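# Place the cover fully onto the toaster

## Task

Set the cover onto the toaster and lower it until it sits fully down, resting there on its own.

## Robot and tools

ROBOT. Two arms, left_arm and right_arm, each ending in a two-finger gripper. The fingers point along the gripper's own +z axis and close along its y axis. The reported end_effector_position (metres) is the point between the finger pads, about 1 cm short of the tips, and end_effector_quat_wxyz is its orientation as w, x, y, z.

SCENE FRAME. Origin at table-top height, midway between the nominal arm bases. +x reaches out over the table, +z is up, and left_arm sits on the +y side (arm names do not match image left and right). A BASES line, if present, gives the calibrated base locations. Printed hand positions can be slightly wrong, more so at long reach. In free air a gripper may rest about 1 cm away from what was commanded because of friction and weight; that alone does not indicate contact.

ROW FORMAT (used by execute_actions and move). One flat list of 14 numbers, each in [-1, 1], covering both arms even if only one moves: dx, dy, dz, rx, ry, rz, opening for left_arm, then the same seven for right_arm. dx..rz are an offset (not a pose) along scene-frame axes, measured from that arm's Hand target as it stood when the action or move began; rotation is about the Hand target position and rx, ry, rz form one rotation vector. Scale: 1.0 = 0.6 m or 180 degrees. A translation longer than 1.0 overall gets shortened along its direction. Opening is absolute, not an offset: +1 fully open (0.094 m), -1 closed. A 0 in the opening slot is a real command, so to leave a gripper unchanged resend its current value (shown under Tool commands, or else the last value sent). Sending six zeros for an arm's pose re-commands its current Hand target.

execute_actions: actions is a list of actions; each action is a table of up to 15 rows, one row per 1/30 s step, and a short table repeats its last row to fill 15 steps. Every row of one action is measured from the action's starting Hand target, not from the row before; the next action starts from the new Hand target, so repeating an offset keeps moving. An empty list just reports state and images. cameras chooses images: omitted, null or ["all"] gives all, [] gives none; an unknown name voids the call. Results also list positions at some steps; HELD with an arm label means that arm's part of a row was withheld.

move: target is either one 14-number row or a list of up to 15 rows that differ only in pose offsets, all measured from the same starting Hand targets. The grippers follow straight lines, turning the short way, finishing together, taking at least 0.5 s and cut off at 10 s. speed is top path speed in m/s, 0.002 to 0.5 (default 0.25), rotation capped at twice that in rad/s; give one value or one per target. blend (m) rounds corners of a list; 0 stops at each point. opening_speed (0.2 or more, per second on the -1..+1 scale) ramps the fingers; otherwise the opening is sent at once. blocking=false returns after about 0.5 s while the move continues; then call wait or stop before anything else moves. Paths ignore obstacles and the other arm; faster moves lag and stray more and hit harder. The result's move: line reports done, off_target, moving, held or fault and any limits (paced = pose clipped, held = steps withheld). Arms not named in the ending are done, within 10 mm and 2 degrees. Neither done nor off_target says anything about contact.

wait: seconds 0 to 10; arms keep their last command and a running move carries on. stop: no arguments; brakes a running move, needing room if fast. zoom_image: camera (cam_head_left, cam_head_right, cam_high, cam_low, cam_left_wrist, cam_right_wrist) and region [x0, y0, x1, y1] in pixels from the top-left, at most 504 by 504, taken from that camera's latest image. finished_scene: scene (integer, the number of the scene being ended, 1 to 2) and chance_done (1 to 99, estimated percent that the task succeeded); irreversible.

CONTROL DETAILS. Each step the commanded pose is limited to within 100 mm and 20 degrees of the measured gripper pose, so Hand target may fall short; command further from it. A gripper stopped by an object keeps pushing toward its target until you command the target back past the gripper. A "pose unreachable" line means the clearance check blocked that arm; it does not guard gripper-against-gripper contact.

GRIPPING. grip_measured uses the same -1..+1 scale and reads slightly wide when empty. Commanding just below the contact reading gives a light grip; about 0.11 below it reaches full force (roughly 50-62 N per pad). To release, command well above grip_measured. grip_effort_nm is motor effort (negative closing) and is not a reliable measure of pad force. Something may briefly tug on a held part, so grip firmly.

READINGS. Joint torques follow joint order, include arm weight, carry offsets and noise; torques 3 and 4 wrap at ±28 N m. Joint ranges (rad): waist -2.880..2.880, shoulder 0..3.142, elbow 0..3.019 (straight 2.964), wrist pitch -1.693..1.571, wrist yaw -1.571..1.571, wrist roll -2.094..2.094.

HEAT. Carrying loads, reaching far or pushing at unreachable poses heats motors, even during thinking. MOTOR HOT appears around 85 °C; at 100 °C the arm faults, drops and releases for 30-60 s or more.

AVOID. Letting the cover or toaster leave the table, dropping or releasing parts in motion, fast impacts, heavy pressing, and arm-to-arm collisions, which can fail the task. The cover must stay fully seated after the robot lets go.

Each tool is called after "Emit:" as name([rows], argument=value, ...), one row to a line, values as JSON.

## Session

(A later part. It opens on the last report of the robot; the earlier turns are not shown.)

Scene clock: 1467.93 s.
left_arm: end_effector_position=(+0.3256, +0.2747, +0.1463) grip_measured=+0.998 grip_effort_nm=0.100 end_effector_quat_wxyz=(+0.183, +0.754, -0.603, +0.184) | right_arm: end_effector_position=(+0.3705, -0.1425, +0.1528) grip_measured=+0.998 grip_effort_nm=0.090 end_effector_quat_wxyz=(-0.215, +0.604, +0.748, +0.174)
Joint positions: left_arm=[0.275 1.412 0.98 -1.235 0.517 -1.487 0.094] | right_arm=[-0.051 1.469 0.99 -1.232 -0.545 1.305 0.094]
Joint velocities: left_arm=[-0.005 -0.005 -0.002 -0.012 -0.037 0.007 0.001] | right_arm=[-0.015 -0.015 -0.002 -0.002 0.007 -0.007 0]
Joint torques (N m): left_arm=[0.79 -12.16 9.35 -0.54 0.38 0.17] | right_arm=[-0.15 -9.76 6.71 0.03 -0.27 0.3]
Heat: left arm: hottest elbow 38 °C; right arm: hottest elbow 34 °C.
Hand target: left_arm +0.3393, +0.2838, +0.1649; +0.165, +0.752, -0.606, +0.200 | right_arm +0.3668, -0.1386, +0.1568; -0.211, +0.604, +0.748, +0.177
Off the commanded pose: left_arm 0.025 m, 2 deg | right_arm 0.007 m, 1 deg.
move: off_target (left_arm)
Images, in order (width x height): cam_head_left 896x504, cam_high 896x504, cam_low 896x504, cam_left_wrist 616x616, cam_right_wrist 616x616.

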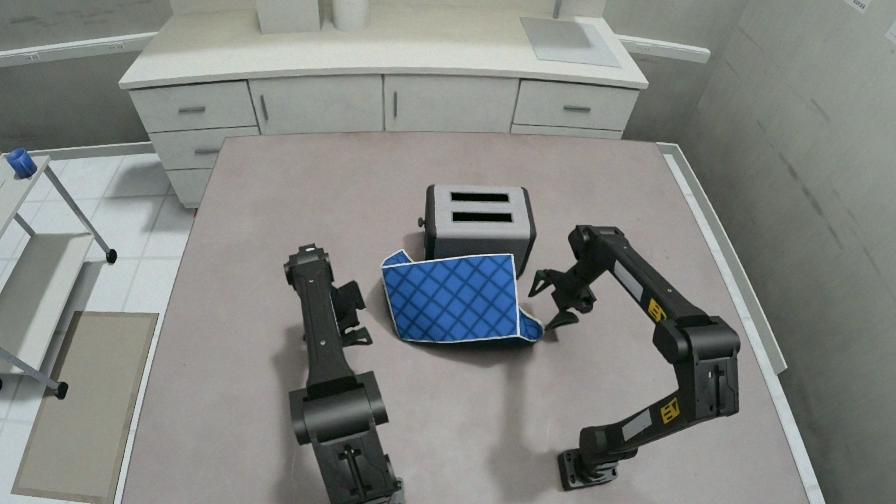

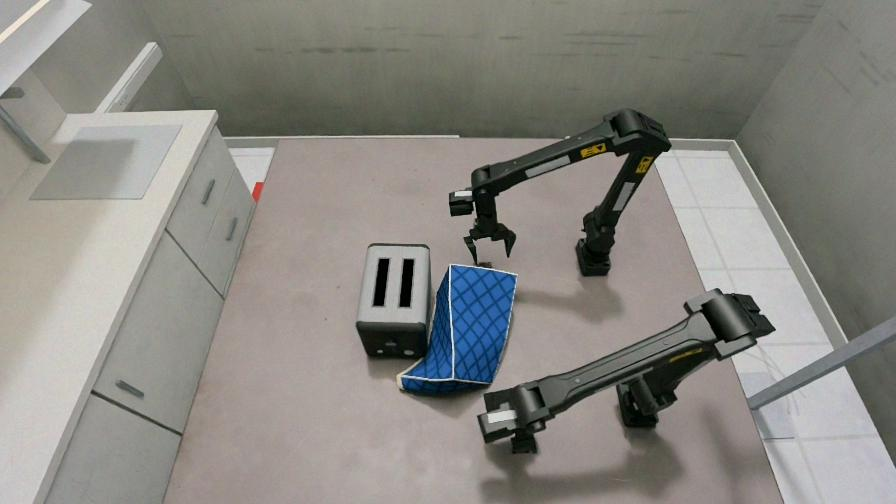

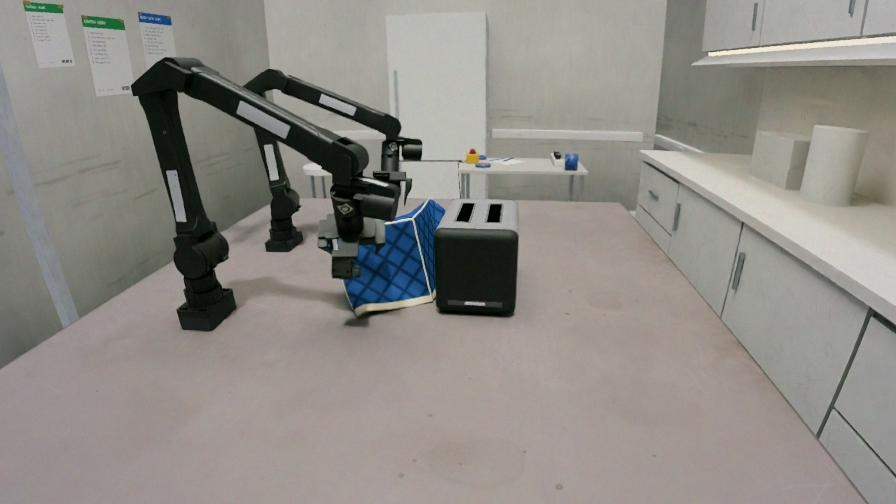

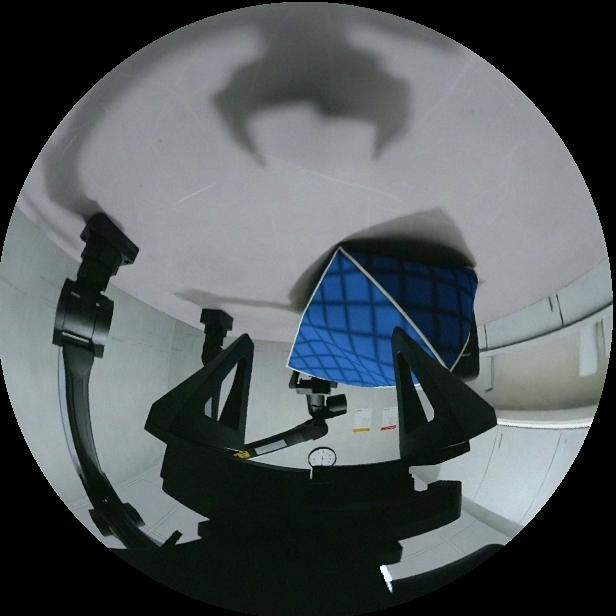

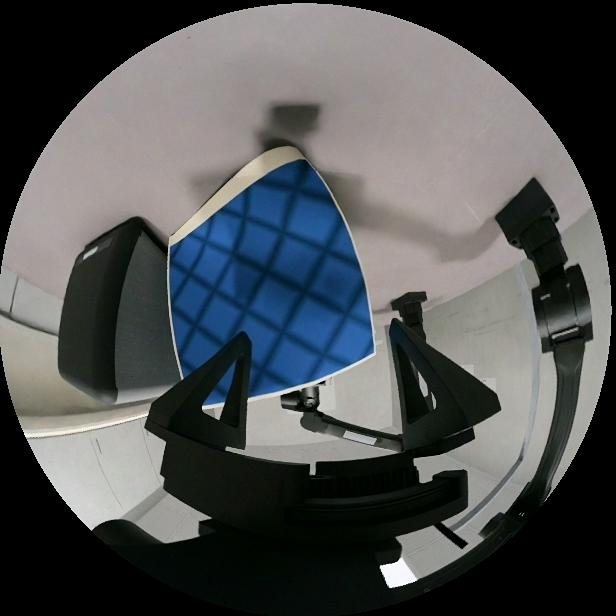

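Emit:
move(target=[0,0.1,0.1,0,0,0,1,0,0,0,0,0,0,1])

Scene clock: 1491.00 s.
left_arm: end_effector_position=(+0.3297, +0.3321, +0.2146) grip_measured=+0.998 grip_effort_nm=0.090 end_effector_quat_wxyz=(+0.176, +0.753, -0.604, +0.194) | right_arm: end_effector_position=(+0.3705, -0.1425, +0.1528) grip_measured=+0.998 grip_effort_nm=0.076 end_effector_quat_wxyz=(-0.215, +0.604, +0.748, +0.174)
Joint positions: left_arm=[0.418 1.412 1.167 -1.477 0.51 -1.327 0.094] | right_arm=[-0.051 1.469 0.99 -1.232 -0.545 1.305 0.094]
Joint velocities: left_arm=[-0.005 -0.005 0.017 -0.027 0.037 -0.037 0] | right_arm=[-0.005 0.005 -0.002 -0.007 0.007 -0.007 0]
Joint torques (N m): left_arm=[1.03 -10.93 10.03 -0.65 0.15 0.17] | right_arm=[-0.09 -9.88 6.65 0.1 -0.29 0.3]
Heat: left arm: hottest elbow 40 °C; right arm: hottest elbow 33 °C.
Hand target: left_arm +0.3405, +0.3427, +0.2257; +0.164, +0.752, -0.606, +0.200 | right_arm +0.3668, -0.1386, +0.1568; -0.211, +0.604, +0.748, +0.177
Off the commanded pose: left_arm 0.018 m, 1 deg | right_arm 0.007 m, 1 deg.
move: off_target (left_arm)

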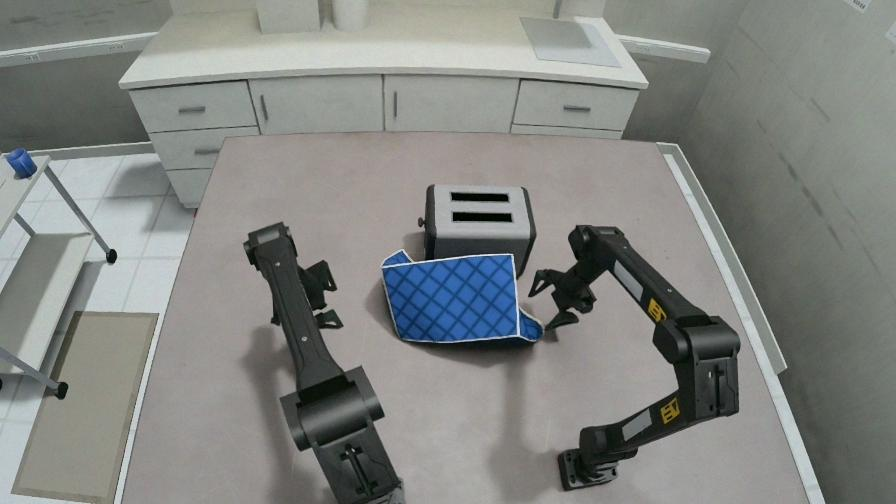

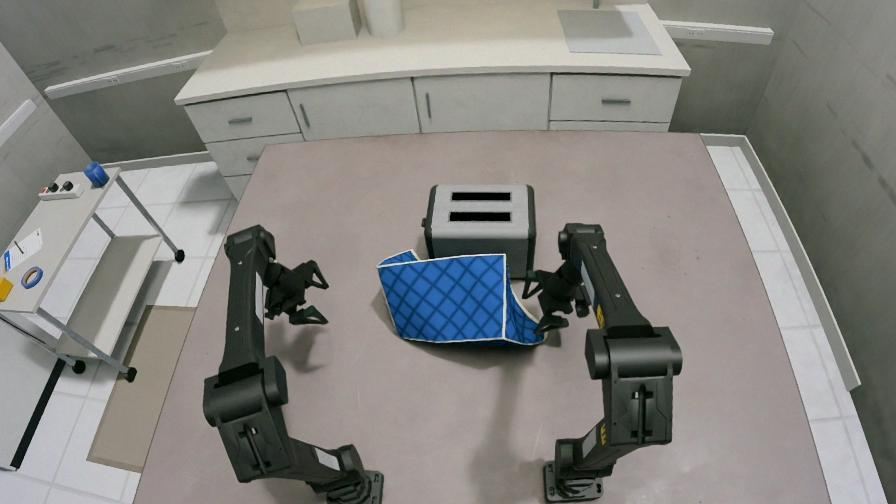

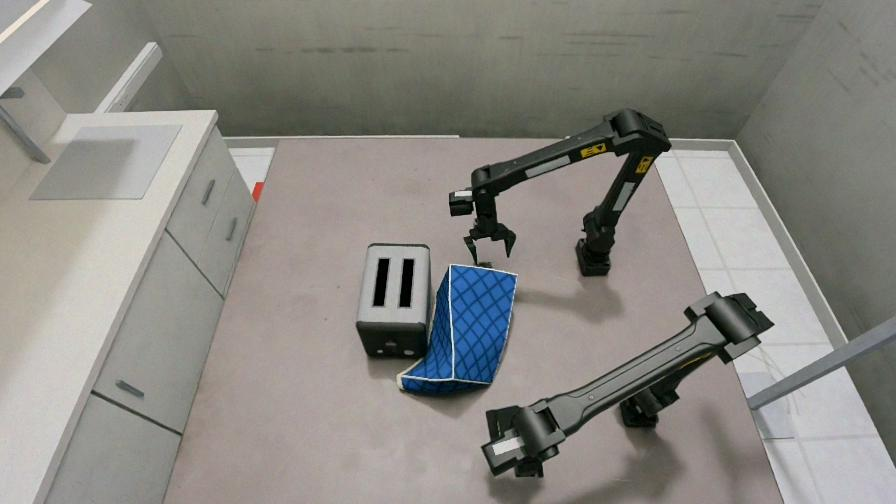

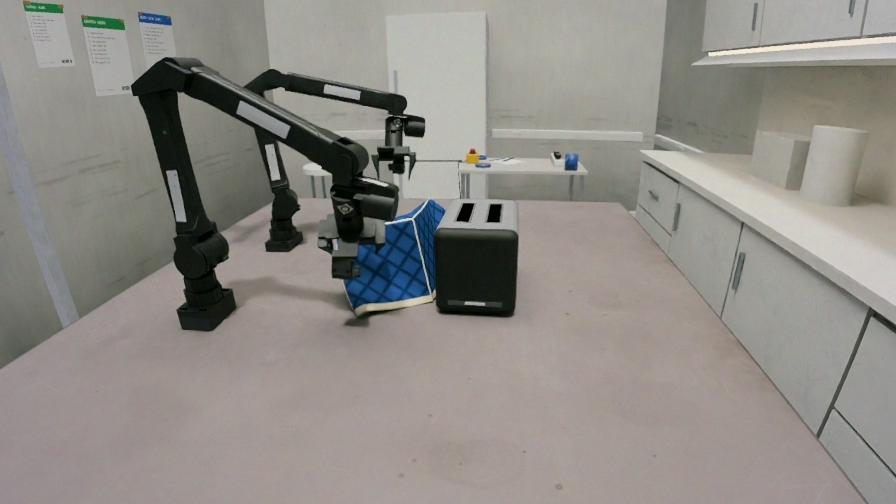

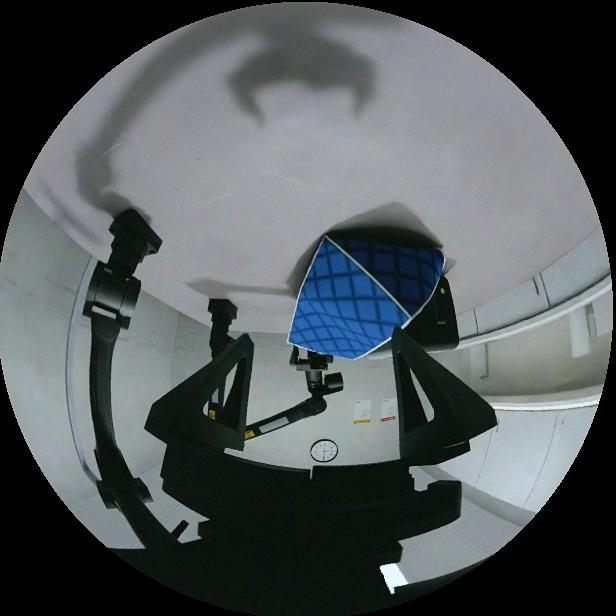

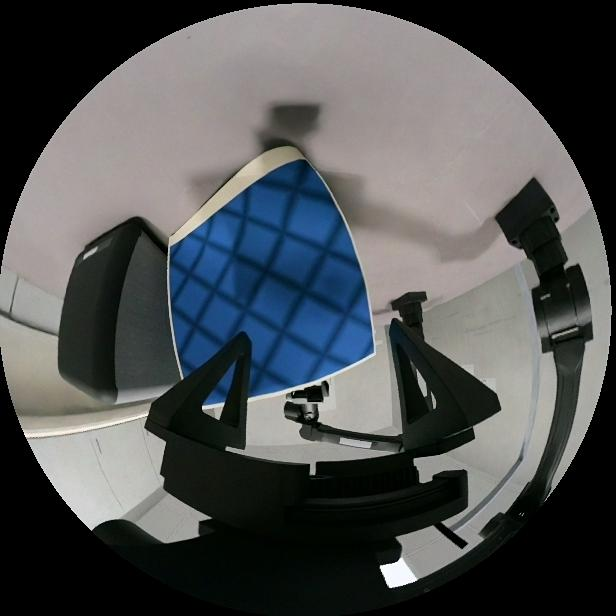

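Emit:
move(target=[0.13,0.0,-0.12,-0.06,-0.455,-0.402,1,0,0,0,0,0,0,1])

Emit:
zoom_image(camera="cam_head_left", region=[250, 180, 600, 380])

Emit:
zoom_image(camera="cam_low", region=[250, 120, 550, 340])

Scene clock: 1504.87 s.
left_arm: end_effector_position=(+0.4102, +0.3372, +0.1544) grip_measured=+0.998 grip_effort_nm=0.090 end_effector_quat_wxyz=(+0.102, +0.024, +0.839, -0.534) | right_arm: end_effector_position=(+0.3705, -0.1425, +0.1528) grip_measured=+0.998 grip_effort_nm=0.085 end_effector_quat_wxyz=(-0.215, +0.604, +0.748, +0.174)
Joint positions: left_arm=[0.499 1.883 1.333 -1.667 1.033 0.938 0.094] | right_arm=[-0.051 1.469 0.99 -1.232 -0.545 1.305 0.094]
Joint velocities: left_arm=[-0.005 0.005 -0.002 -0.012 -0.066 0.022 0] | right_arm=[0.015 -0.005 -0.007 0.007 -0.022 0.037 0]
Joint torques (N m): left_arm=[0.26 -15.62 7.94 -1.43 0.47 0.24] | right_arm=[-0.26 -9.93 6.69 0.1 -0.29 0.31]
Heat: left arm: hottest elbow 39 °C; right arm: hottest elbow 33 °C.
Hand target: left_arm +0.4192, +0.3441, +0.1557; +0.106, +0.028, +0.839, -0.533 | right_arm +0.3668, -0.1386, +0.1568; -0.211, +0.604, +0.748, +0.177
Off the commanded pose: left_arm 0.010 m, 1 deg | right_arm 0.007 m, 1 deg.
move: done

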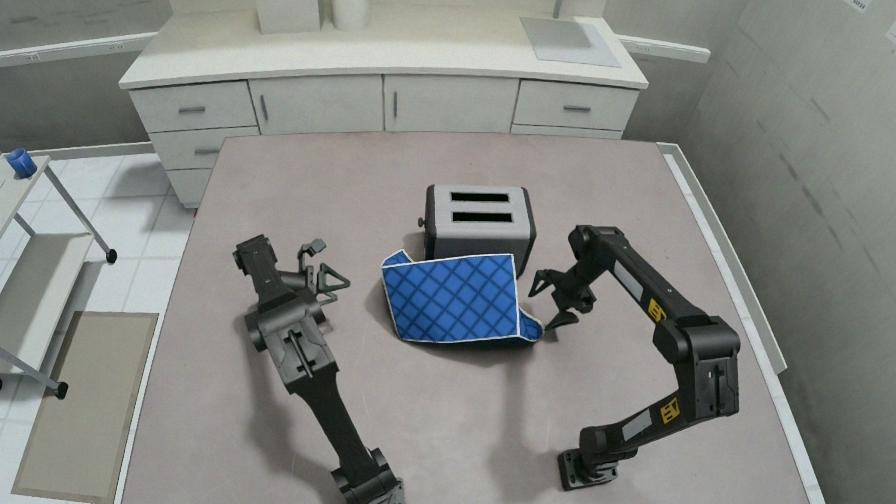

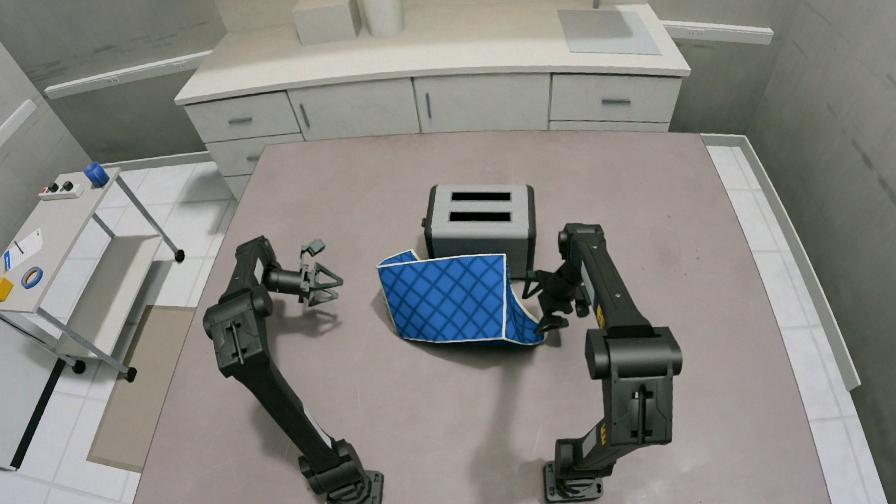

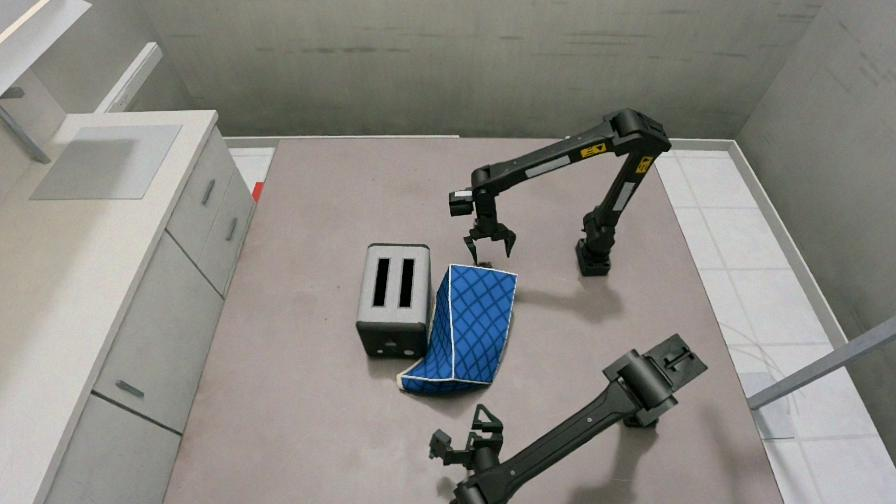

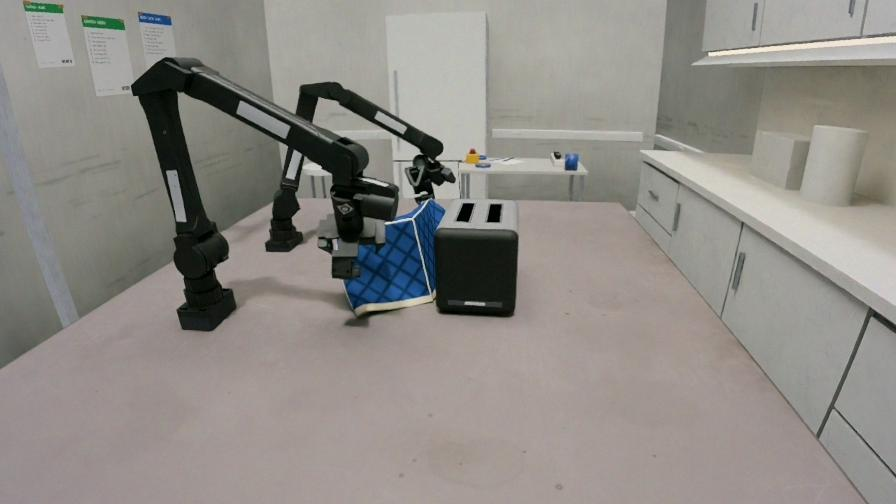

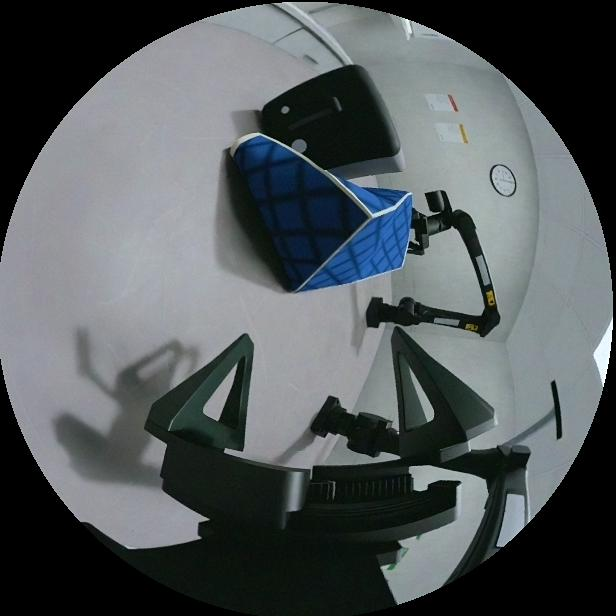

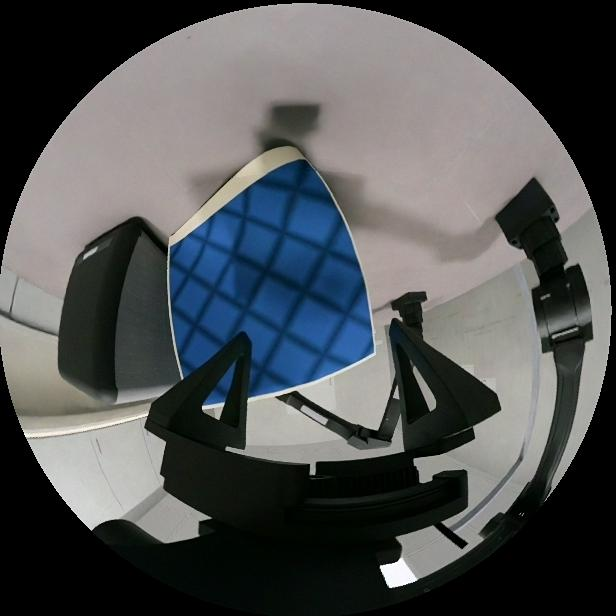

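Scaled by 1.440.

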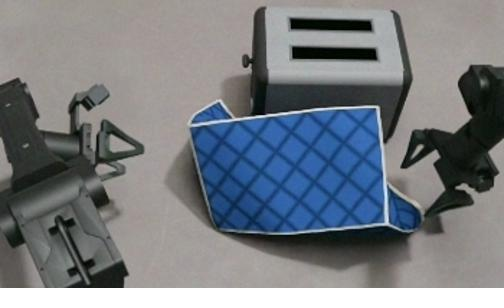

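Scaled by 1.680.

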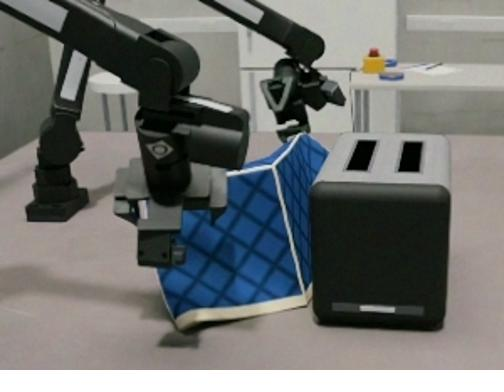

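Emit:
move(target=[0.02,-0.105,-0.04,0,0,0,1,0,0,0,0,0,0,1], cameras=["cam_left_wrist","cam_head_left"])

Scene clock: 1516.20 s.
left_arm: end_effector_position=(+0.4273, +0.2826, +0.1244) grip_measured=+0.998 grip_effort_nm=0.095 end_effector_quat_wxyz=(+0.097, +0.024, +0.837, -0.537) | right_arm: end_effector_position=(+0.3705, -0.1425, +0.1528) grip_measured=+0.998 grip_effort_nm=0.081 end_effector_quat_wxyz=(-0.215, +0.604, +0.748, +0.174)
Joint positions: left_arm=[0.381 1.883 1.255 -1.431 1.096 0.745 0.094] | right_arm=[-0.051 1.469 0.99 -1.232 -0.545 1.305 0.094]
Joint velocities: left_arm=[0.005 -0.005 -0.012 0.012 -0.037 -0.007 0] | right_arm=[0.005 0.005 -0.007 -0.012 0.007 -0.022 0]
Joint torques (N m): left_arm=[-0.26 -18.61 5.45 -0.24 0.67 0.05] | right_arm=[-0.15 -9.76 6.67 0.1 -0.29 0.3]
Heat: left arm: hottest elbow 40 °C; right arm: hottest elbow 33 °C.
Hand target: left_arm +0.4297, +0.2813, +0.1312; +0.105, +0.028, +0.838, -0.534 | right_arm +0.3668, -0.1386, +0.1568; -0.211, +0.604, +0.748, +0.177
Off the commanded pose: left_arm 0.008 m, 1 deg | right_arm 0.007 m, 1 deg.
move: done
Images, in order (width x height): cam_head_left 896x504, cam_left_wrist 616x616.

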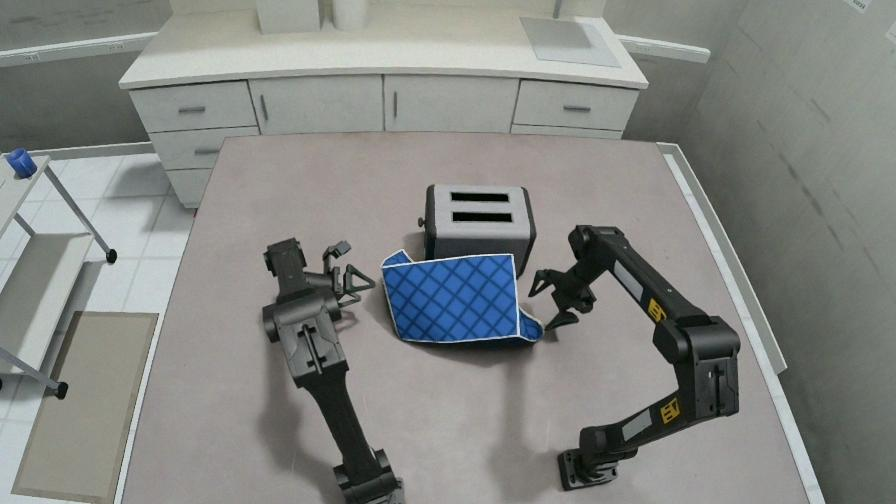

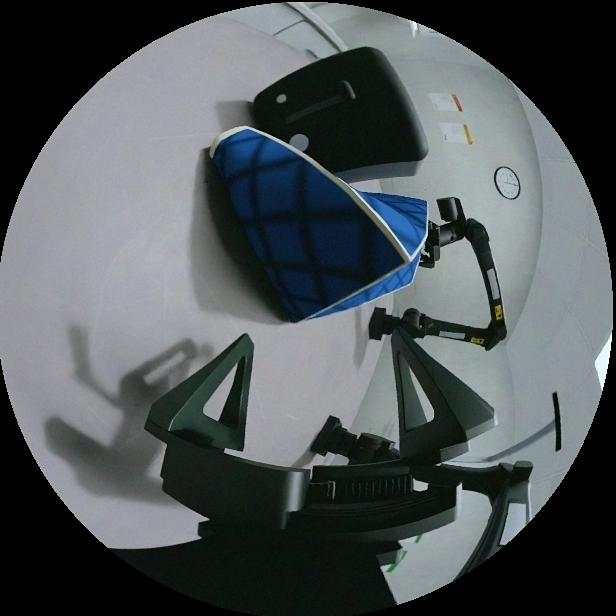

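Emit:
move(target=[0.0,0.0,0.03,0.046,-0.28,-0.125,1,0,0,0,0,0,0,1], cameras=["cam_left_wrist"])

Scene clock: 1527.20 s.
left_arm: end_effector_position=(+0.4252, +0.2817, +0.1358) grip_measured=+0.998 grip_effort_nm=0.090 end_effector_quat_wxyz=(+0.336, +0.406, +0.734, -0.429) | right_arm: end_effector_position=(+0.3705, -0.1425, +0.1528) grip_measured=+0.998 grip_effort_nm=0.085 end_effector_quat_wxyz=(-0.215, +0.604, +0.748, +0.174)
Joint positions: left_arm=[0.381 1.854 1.25 -1.437 1.098 1.688 0.094] | right_arm=[-0.051 1.469 0.99 -1.232 -0.545 1.305 0.094]
Joint velocities: left_arm=[-0.005 -0.005 -0.002 -0.007 -0.051 0.051 -0.001] | right_arm=[-0.005 0.015 -0.022 -0.012 0.007 -0.022 0]
Joint torques (N m): left_arm=[-0.21 -18.43 6.6 -1.1 0.7 0.18] | right_arm=[-0.09 -9.76 6.71 0.08 -0.28 0.31]
Heat: left arm: hottest elbow 38 °C; right arm: hottest elbow 33 °C.
Hand target: left_arm +0.4296, +0.2811, +0.1492; +0.344, +0.416, +0.728, -0.422 | right_arm +0.3668, -0.1386, +0.1568; -0.211, +0.604, +0.748, +0.177
Off the commanded pose: left_arm 0.014 m, 2 deg | right_arm 0.007 m, 1 deg.
move: off_target (left_arm)
Images, in order (width x height): cam_left_wrist 616x616.

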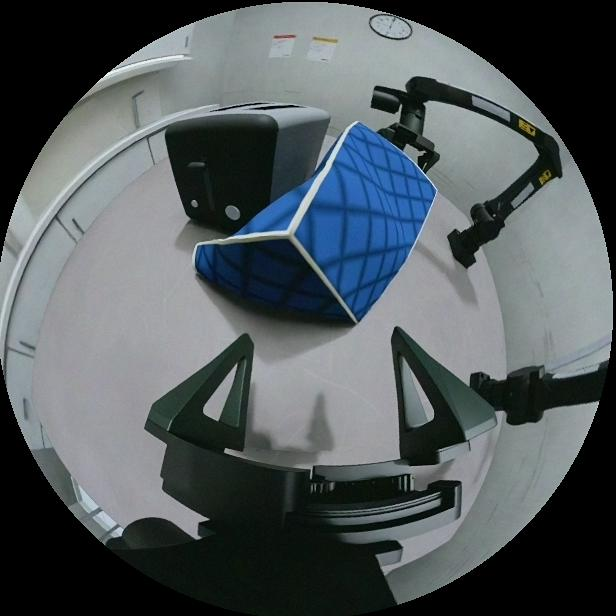

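Emit:
move(target=[0.03,-0.12,-0.025,0,0,0,1,0,0,0,0,0,0,1], cameras=["cam_left_wrist"])

Scene clock: 1532.30 s.
left_arm: end_effector_position=(+0.4439, +0.2124, +0.1216) grip_measured=+0.998 grip_effort_nm=0.085 end_effector_quat_wxyz=(+0.335, +0.408, +0.731, -0.432) | right_arm: end_effector_position=(+0.3705, -0.1425, +0.1528) grip_measured=+0.998 grip_effort_nm=0.085 end_effector_quat_wxyz=(-0.215, +0.604, +0.748, +0.174)
Joint positions: left_arm=[0.229 1.821 1.172 -1.112 1.149 1.376 0.094] | right_arm=[-0.051 1.469 0.99 -1.232 -0.545 1.305 0.094]
Joint velocities: left_arm=[-0.005 -0.005 0.002 -0.017 0.007 0.022 0] | right_arm=[0.015 -0.015 0.007 -0.002 0.037 -0.051 -0.002]
Joint torques (N m): left_arm=[-1.08 -18.96 5.59 0.14 0.58 -0.03] | right_arm=[-0.15 -9.76 6.69 0.09 -0.29 0.3]
Heat: left arm: hottest elbow 38 °C; right arm: hottest elbow 33 °C.
Hand target: left_arm +0.4459, +0.2094, +0.1334; +0.343, +0.417, +0.727, -0.424 | right_arm +0.3668, -0.1386, +0.1568; -0.211, +0.604, +0.748, +0.177
Off the commanded pose: left_arm 0.014 m, 2 deg | right_arm 0.007 m, 1 deg.
move: off_target (left_arm)
Images, in order (width x height): cam_left_wrist 616x616.

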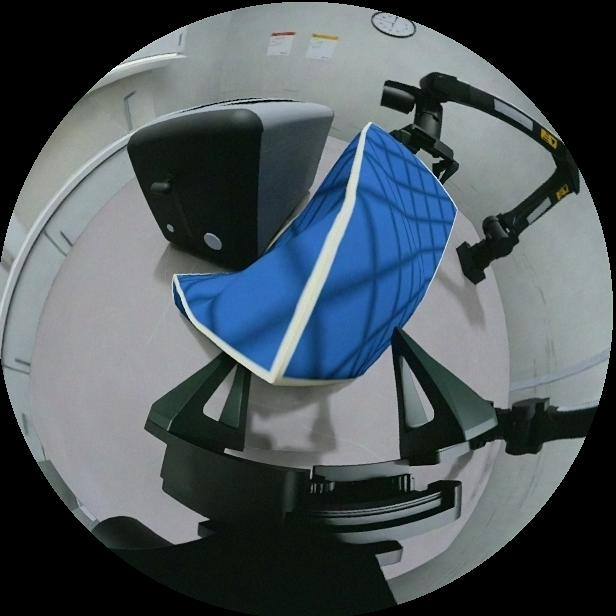

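Emit:
move(target=[0.005,-0.02,-0.01,0,0,0,-0.98,0,0,0,0,0,0,1], opening_speed=1.5, cameras=["cam_left_wrist","cam_head_left"])

Scene clock: 1540.33 s.
left_arm: end_effector_position=(+0.4461, +0.2052, +0.1149) grip_measured=-0.898 grip_effort_nm=-0.979 end_effector_quat_wxyz=(+0.335, +0.404, +0.734, -0.430) | right_arm: end_effector_position=(+0.3705, -0.1425, +0.1528) grip_measured=+0.998 grip_effort_nm=0.085 end_effector_quat_wxyz=(-0.215, +0.604, +0.748, +0.174)
Joint positions: left_arm=[0.213 1.82 1.153 -1.04 1.149 1.312 0.005] | right_arm=[-0.051 1.469 0.99 -1.232 -0.545 1.305 0.094]
Joint velocities: left_arm=[-0.005 -0.005 0.002 -0.012 -0.022 -0.051 -0.002] | right_arm=[0.005 -0.015 -0.002 -0.002 0.022 -0.007 0]
Joint torques (N m): left_arm=[-0.91 -18.73 5.72 0.09 0.71 0.02] | right_arm=[-0.21 -9.88 6.68 0.12 -0.29 0.3]
Heat: left arm: hottest elbow 37 °C; right arm: hottest elbow 33 °C.
Hand target: left_arm +0.4487, +0.1975, +0.1272; +0.343, +0.417, +0.727, -0.424 | right_arm +0.3668, -0.1386, +0.1568; -0.211, +0.604, +0.748, +0.177
Off the commanded pose: left_arm 0.015 m, 2 deg | right_arm 0.007 m, 1 deg.
move: off_target (left_arm)
Images, in order (width x height): cam_head_left 896x504, cam_left_wrist 616x616.

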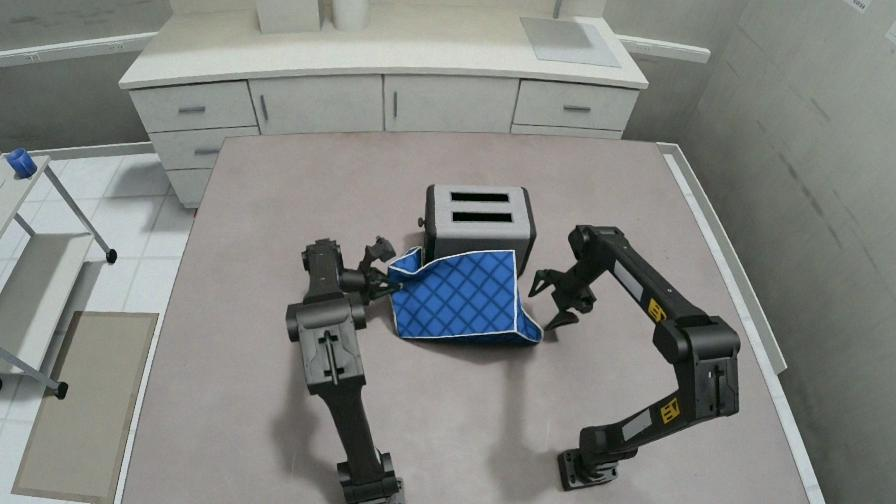

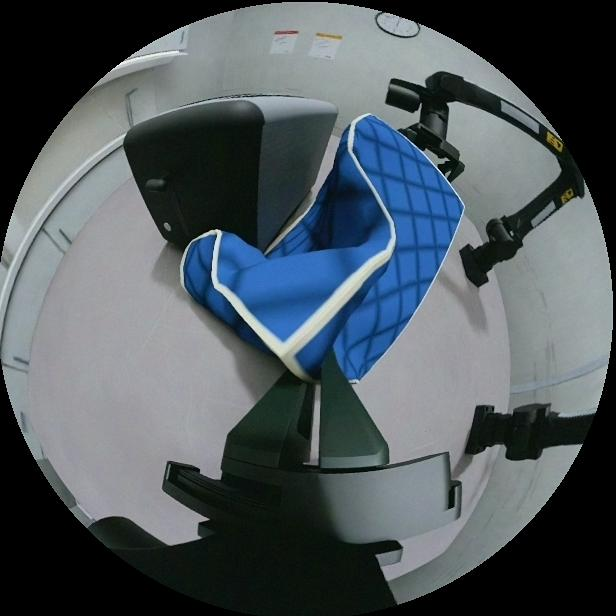

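Emit:
move(target=[0,0.05,0.22,0,0,0,-0.98,0,0,0,0,0,0,1], speed=0.15)

Emit:
zoom_image(camera="cam_head_left", region=[250, 180, 600, 380])

Scene clock: 1546.87 s.
left_arm: end_effector_position=(+0.4384, +0.2162, +0.2350) grip_measured=-0.902 grip_effort_nm=-1.023 end_effector_quat_wxyz=(+0.321, +0.406, +0.733, -0.441) | right_arm: end_effector_position=(+0.3705, -0.1425, +0.1528) grip_measured=+0.998 grip_effort_nm=0.090 end_effector_quat_wxyz=(-0.215, +0.604, +0.748, +0.174)
Joint positions: left_arm=[0.239 1.689 1.325 -1.471 1.138 1.426 0.005] | right_arm=[-0.051 1.469 0.99 -1.232 -0.545 1.305 0.094]
Joint velocities: left_arm=[0.005 -0.015 -0.017 -0.022 0.051 0.022 -0.002] | right_arm=[-0.005 -0.005 -0.007 -0.022 0.051 -0.081 -0.001]
Joint torques (N m): left_arm=[0.85 -17.38 9.73 -0.85 0.75 0.17] | right_arm=[-0.09 -9.82 6.71 0.13 -0.29 0.3]
Heat: left arm: hottest elbow 37 °C; right arm: hottest elbow 32 °C.
Hand target: left_arm +0.4488, +0.2255, +0.2590; +0.343, +0.417, +0.728, -0.423 | right_arm +0.3668, -0.1386, +0.1568; -0.211, +0.604, +0.748, +0.177
Off the commanded pose: left_arm 0.029 m, 3 deg | right_arm 0.007 m, 1 deg.
move: off_target (left_arm)

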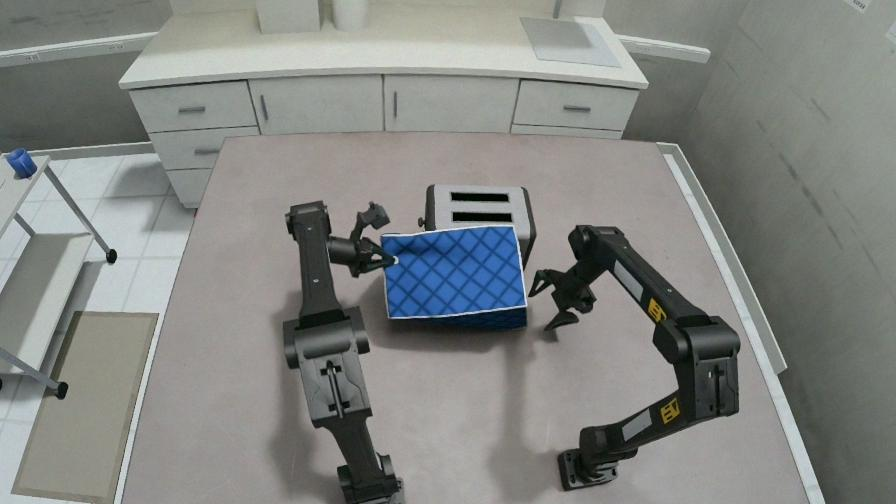

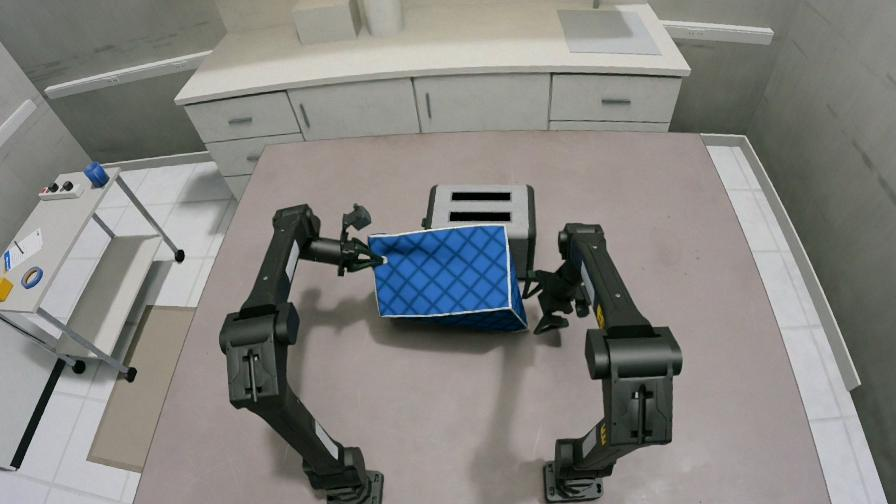

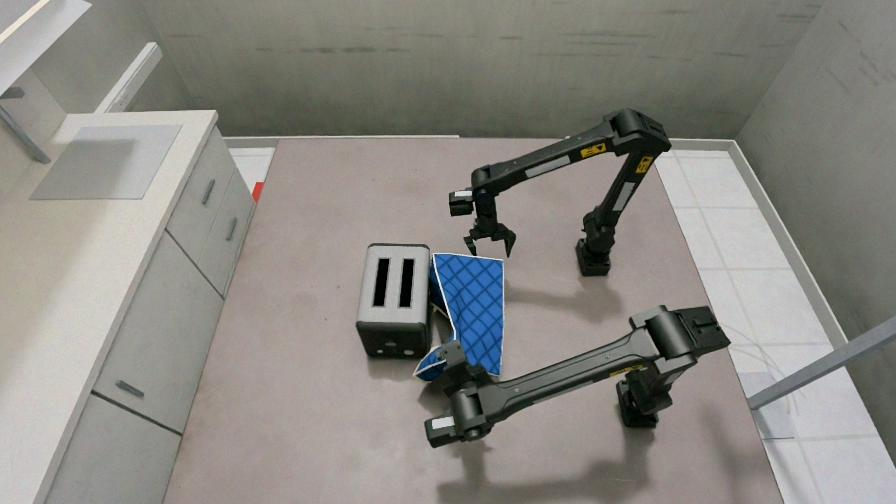

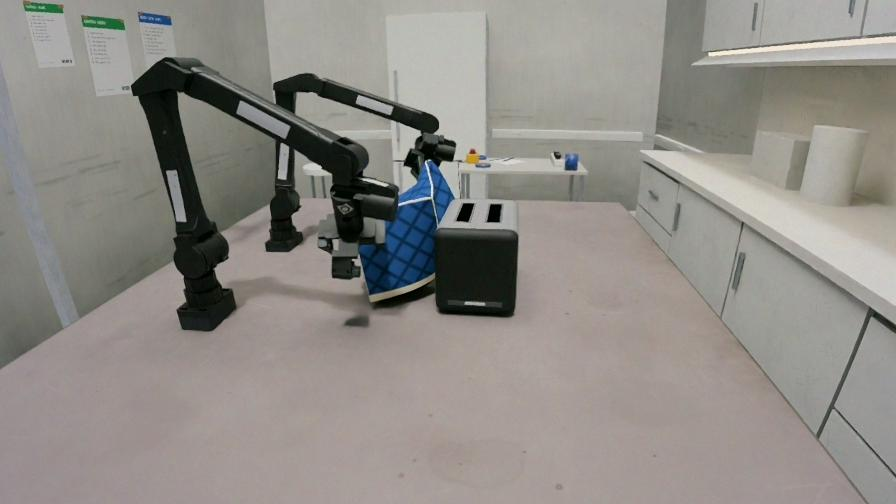

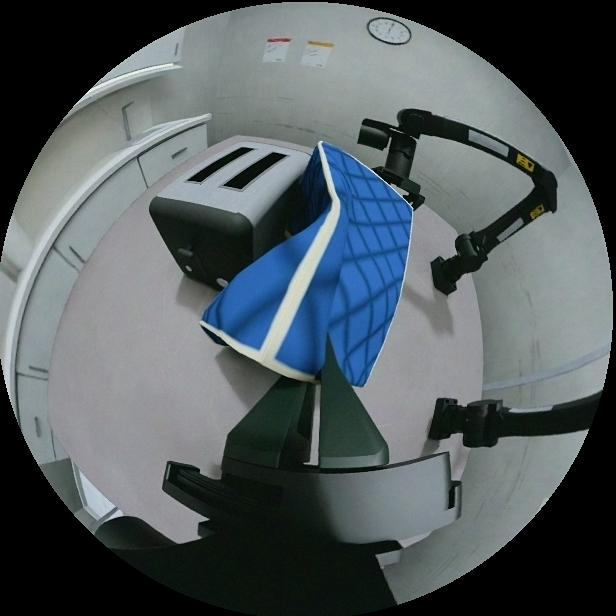

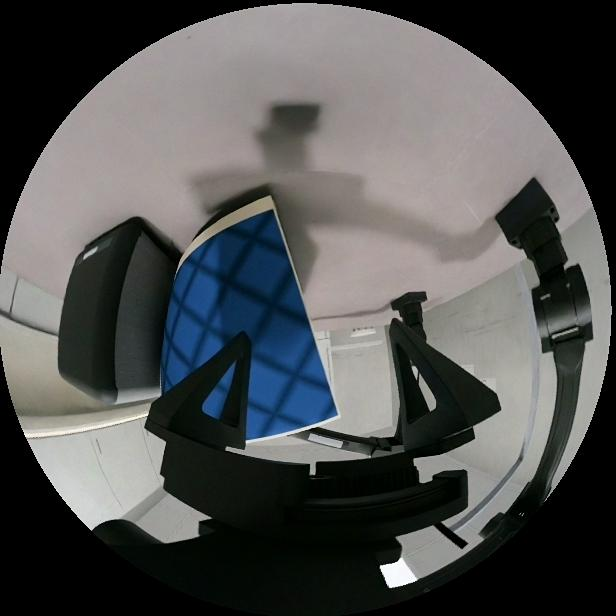

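Scaled by 1.440.

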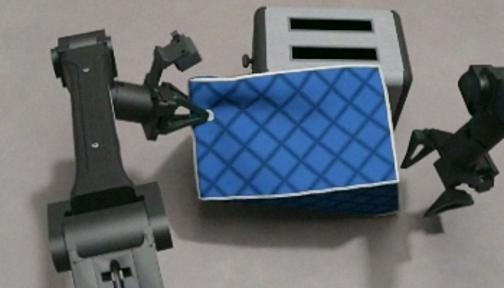

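Emit:
move([
  [0,0,0,0,0,0,-0.98,-0.02,-0.14,0.08,0,0,0,1],
  [0,0,0,0,0,0,-0.98,0.155,-0.13,0.13,0.225,-0.314,0.269,1],
], cameras=["cam_right_wrist","cam_head_left","cam_high"])

Scene clock: 1558.93 s.
left_arm: end_effector_position=(+0.4384, +0.2162, +0.2350) grip_measured=-0.902 grip_effort_nm=-1.028 end_effector_quat_wxyz=(+0.322, +0.407, +0.733, -0.441) | right_arm: end_effector_position=(+0.4439, -0.2079, +0.2290) grip_measured=+0.998 grip_effort_nm=0.081 end_effector_quat_wxyz=(-0.031, +0.057, +0.848, +0.526)
Joint positions: left_arm=[0.239 1.689 1.325 -1.472 1.138 1.428 0.005] | right_arm=[-0.34 1.716 1.285 -1.669 -1.029 -0.473 0.094]
Joint velocities: left_arm=[0.005 0.005 -0.007 0.007 -0.051 -0.022 -0.001] | right_arm=[-0.015 -0.024 -0.007 0.002 0.007 -0.051 0]
Joint torques (N m): left_arm=[0.97 -17.38 9.73 -0.83 0.74 0.17] | right_arm=[-1.79 -9.35 11.71 -0.84 -0.65 -0.14]
Heat: left arm: hottest elbow 37 °C; right arm: hottest elbow 33 °C.
Hand target: left_arm +0.4488, +0.2254, +0.2590; +0.343, +0.417, +0.728, -0.423 | right_arm +0.4595, -0.2170, +0.2319; -0.084, +0.011, +0.825, +0.558
Off the commanded pose: left_arm 0.028 m, 3 deg | right_arm 0.019 m, 9 deg.
joint sent to its limit (right arm) — joint 4 (wrist pitch), lower limit. The joint targets are off in position and orientation.
move: off_target (left_arm, right_arm)
Images, in order (width x height): cam_head_left 896x504, cam_high 896x504, cam_right_wrist 616x616.

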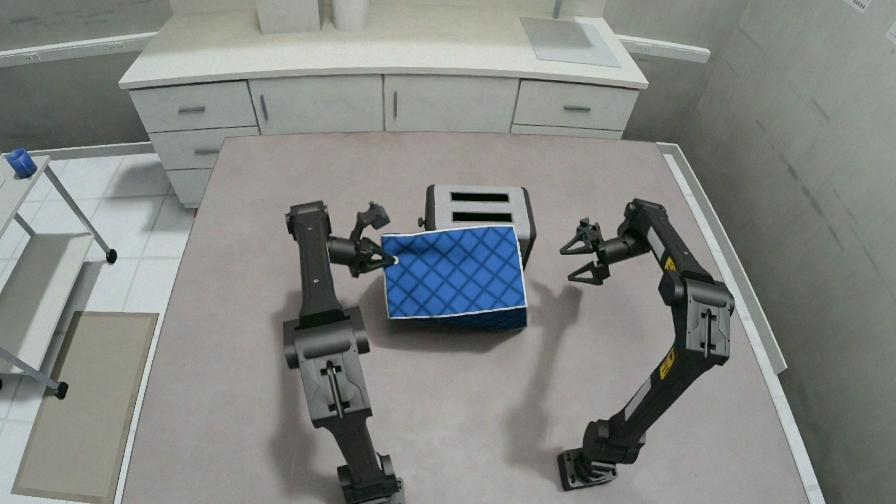

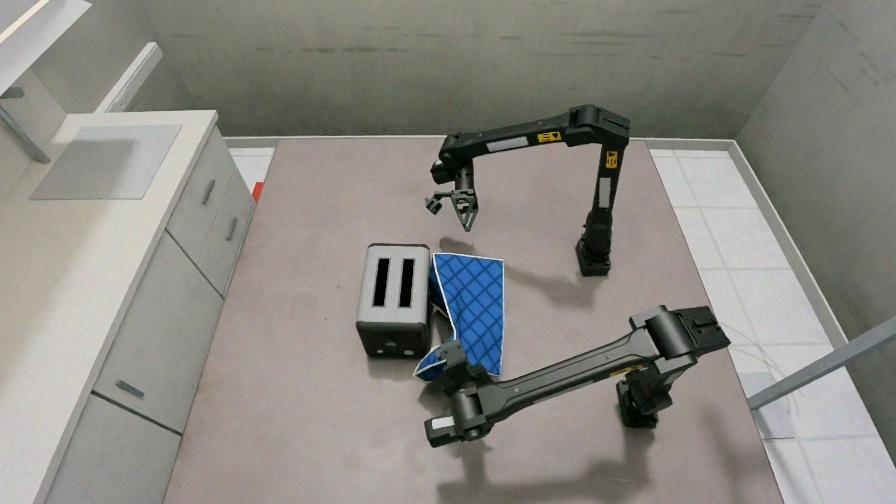

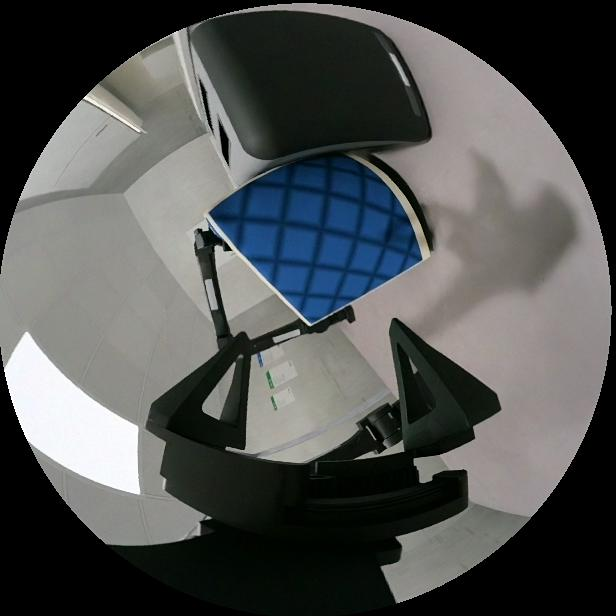

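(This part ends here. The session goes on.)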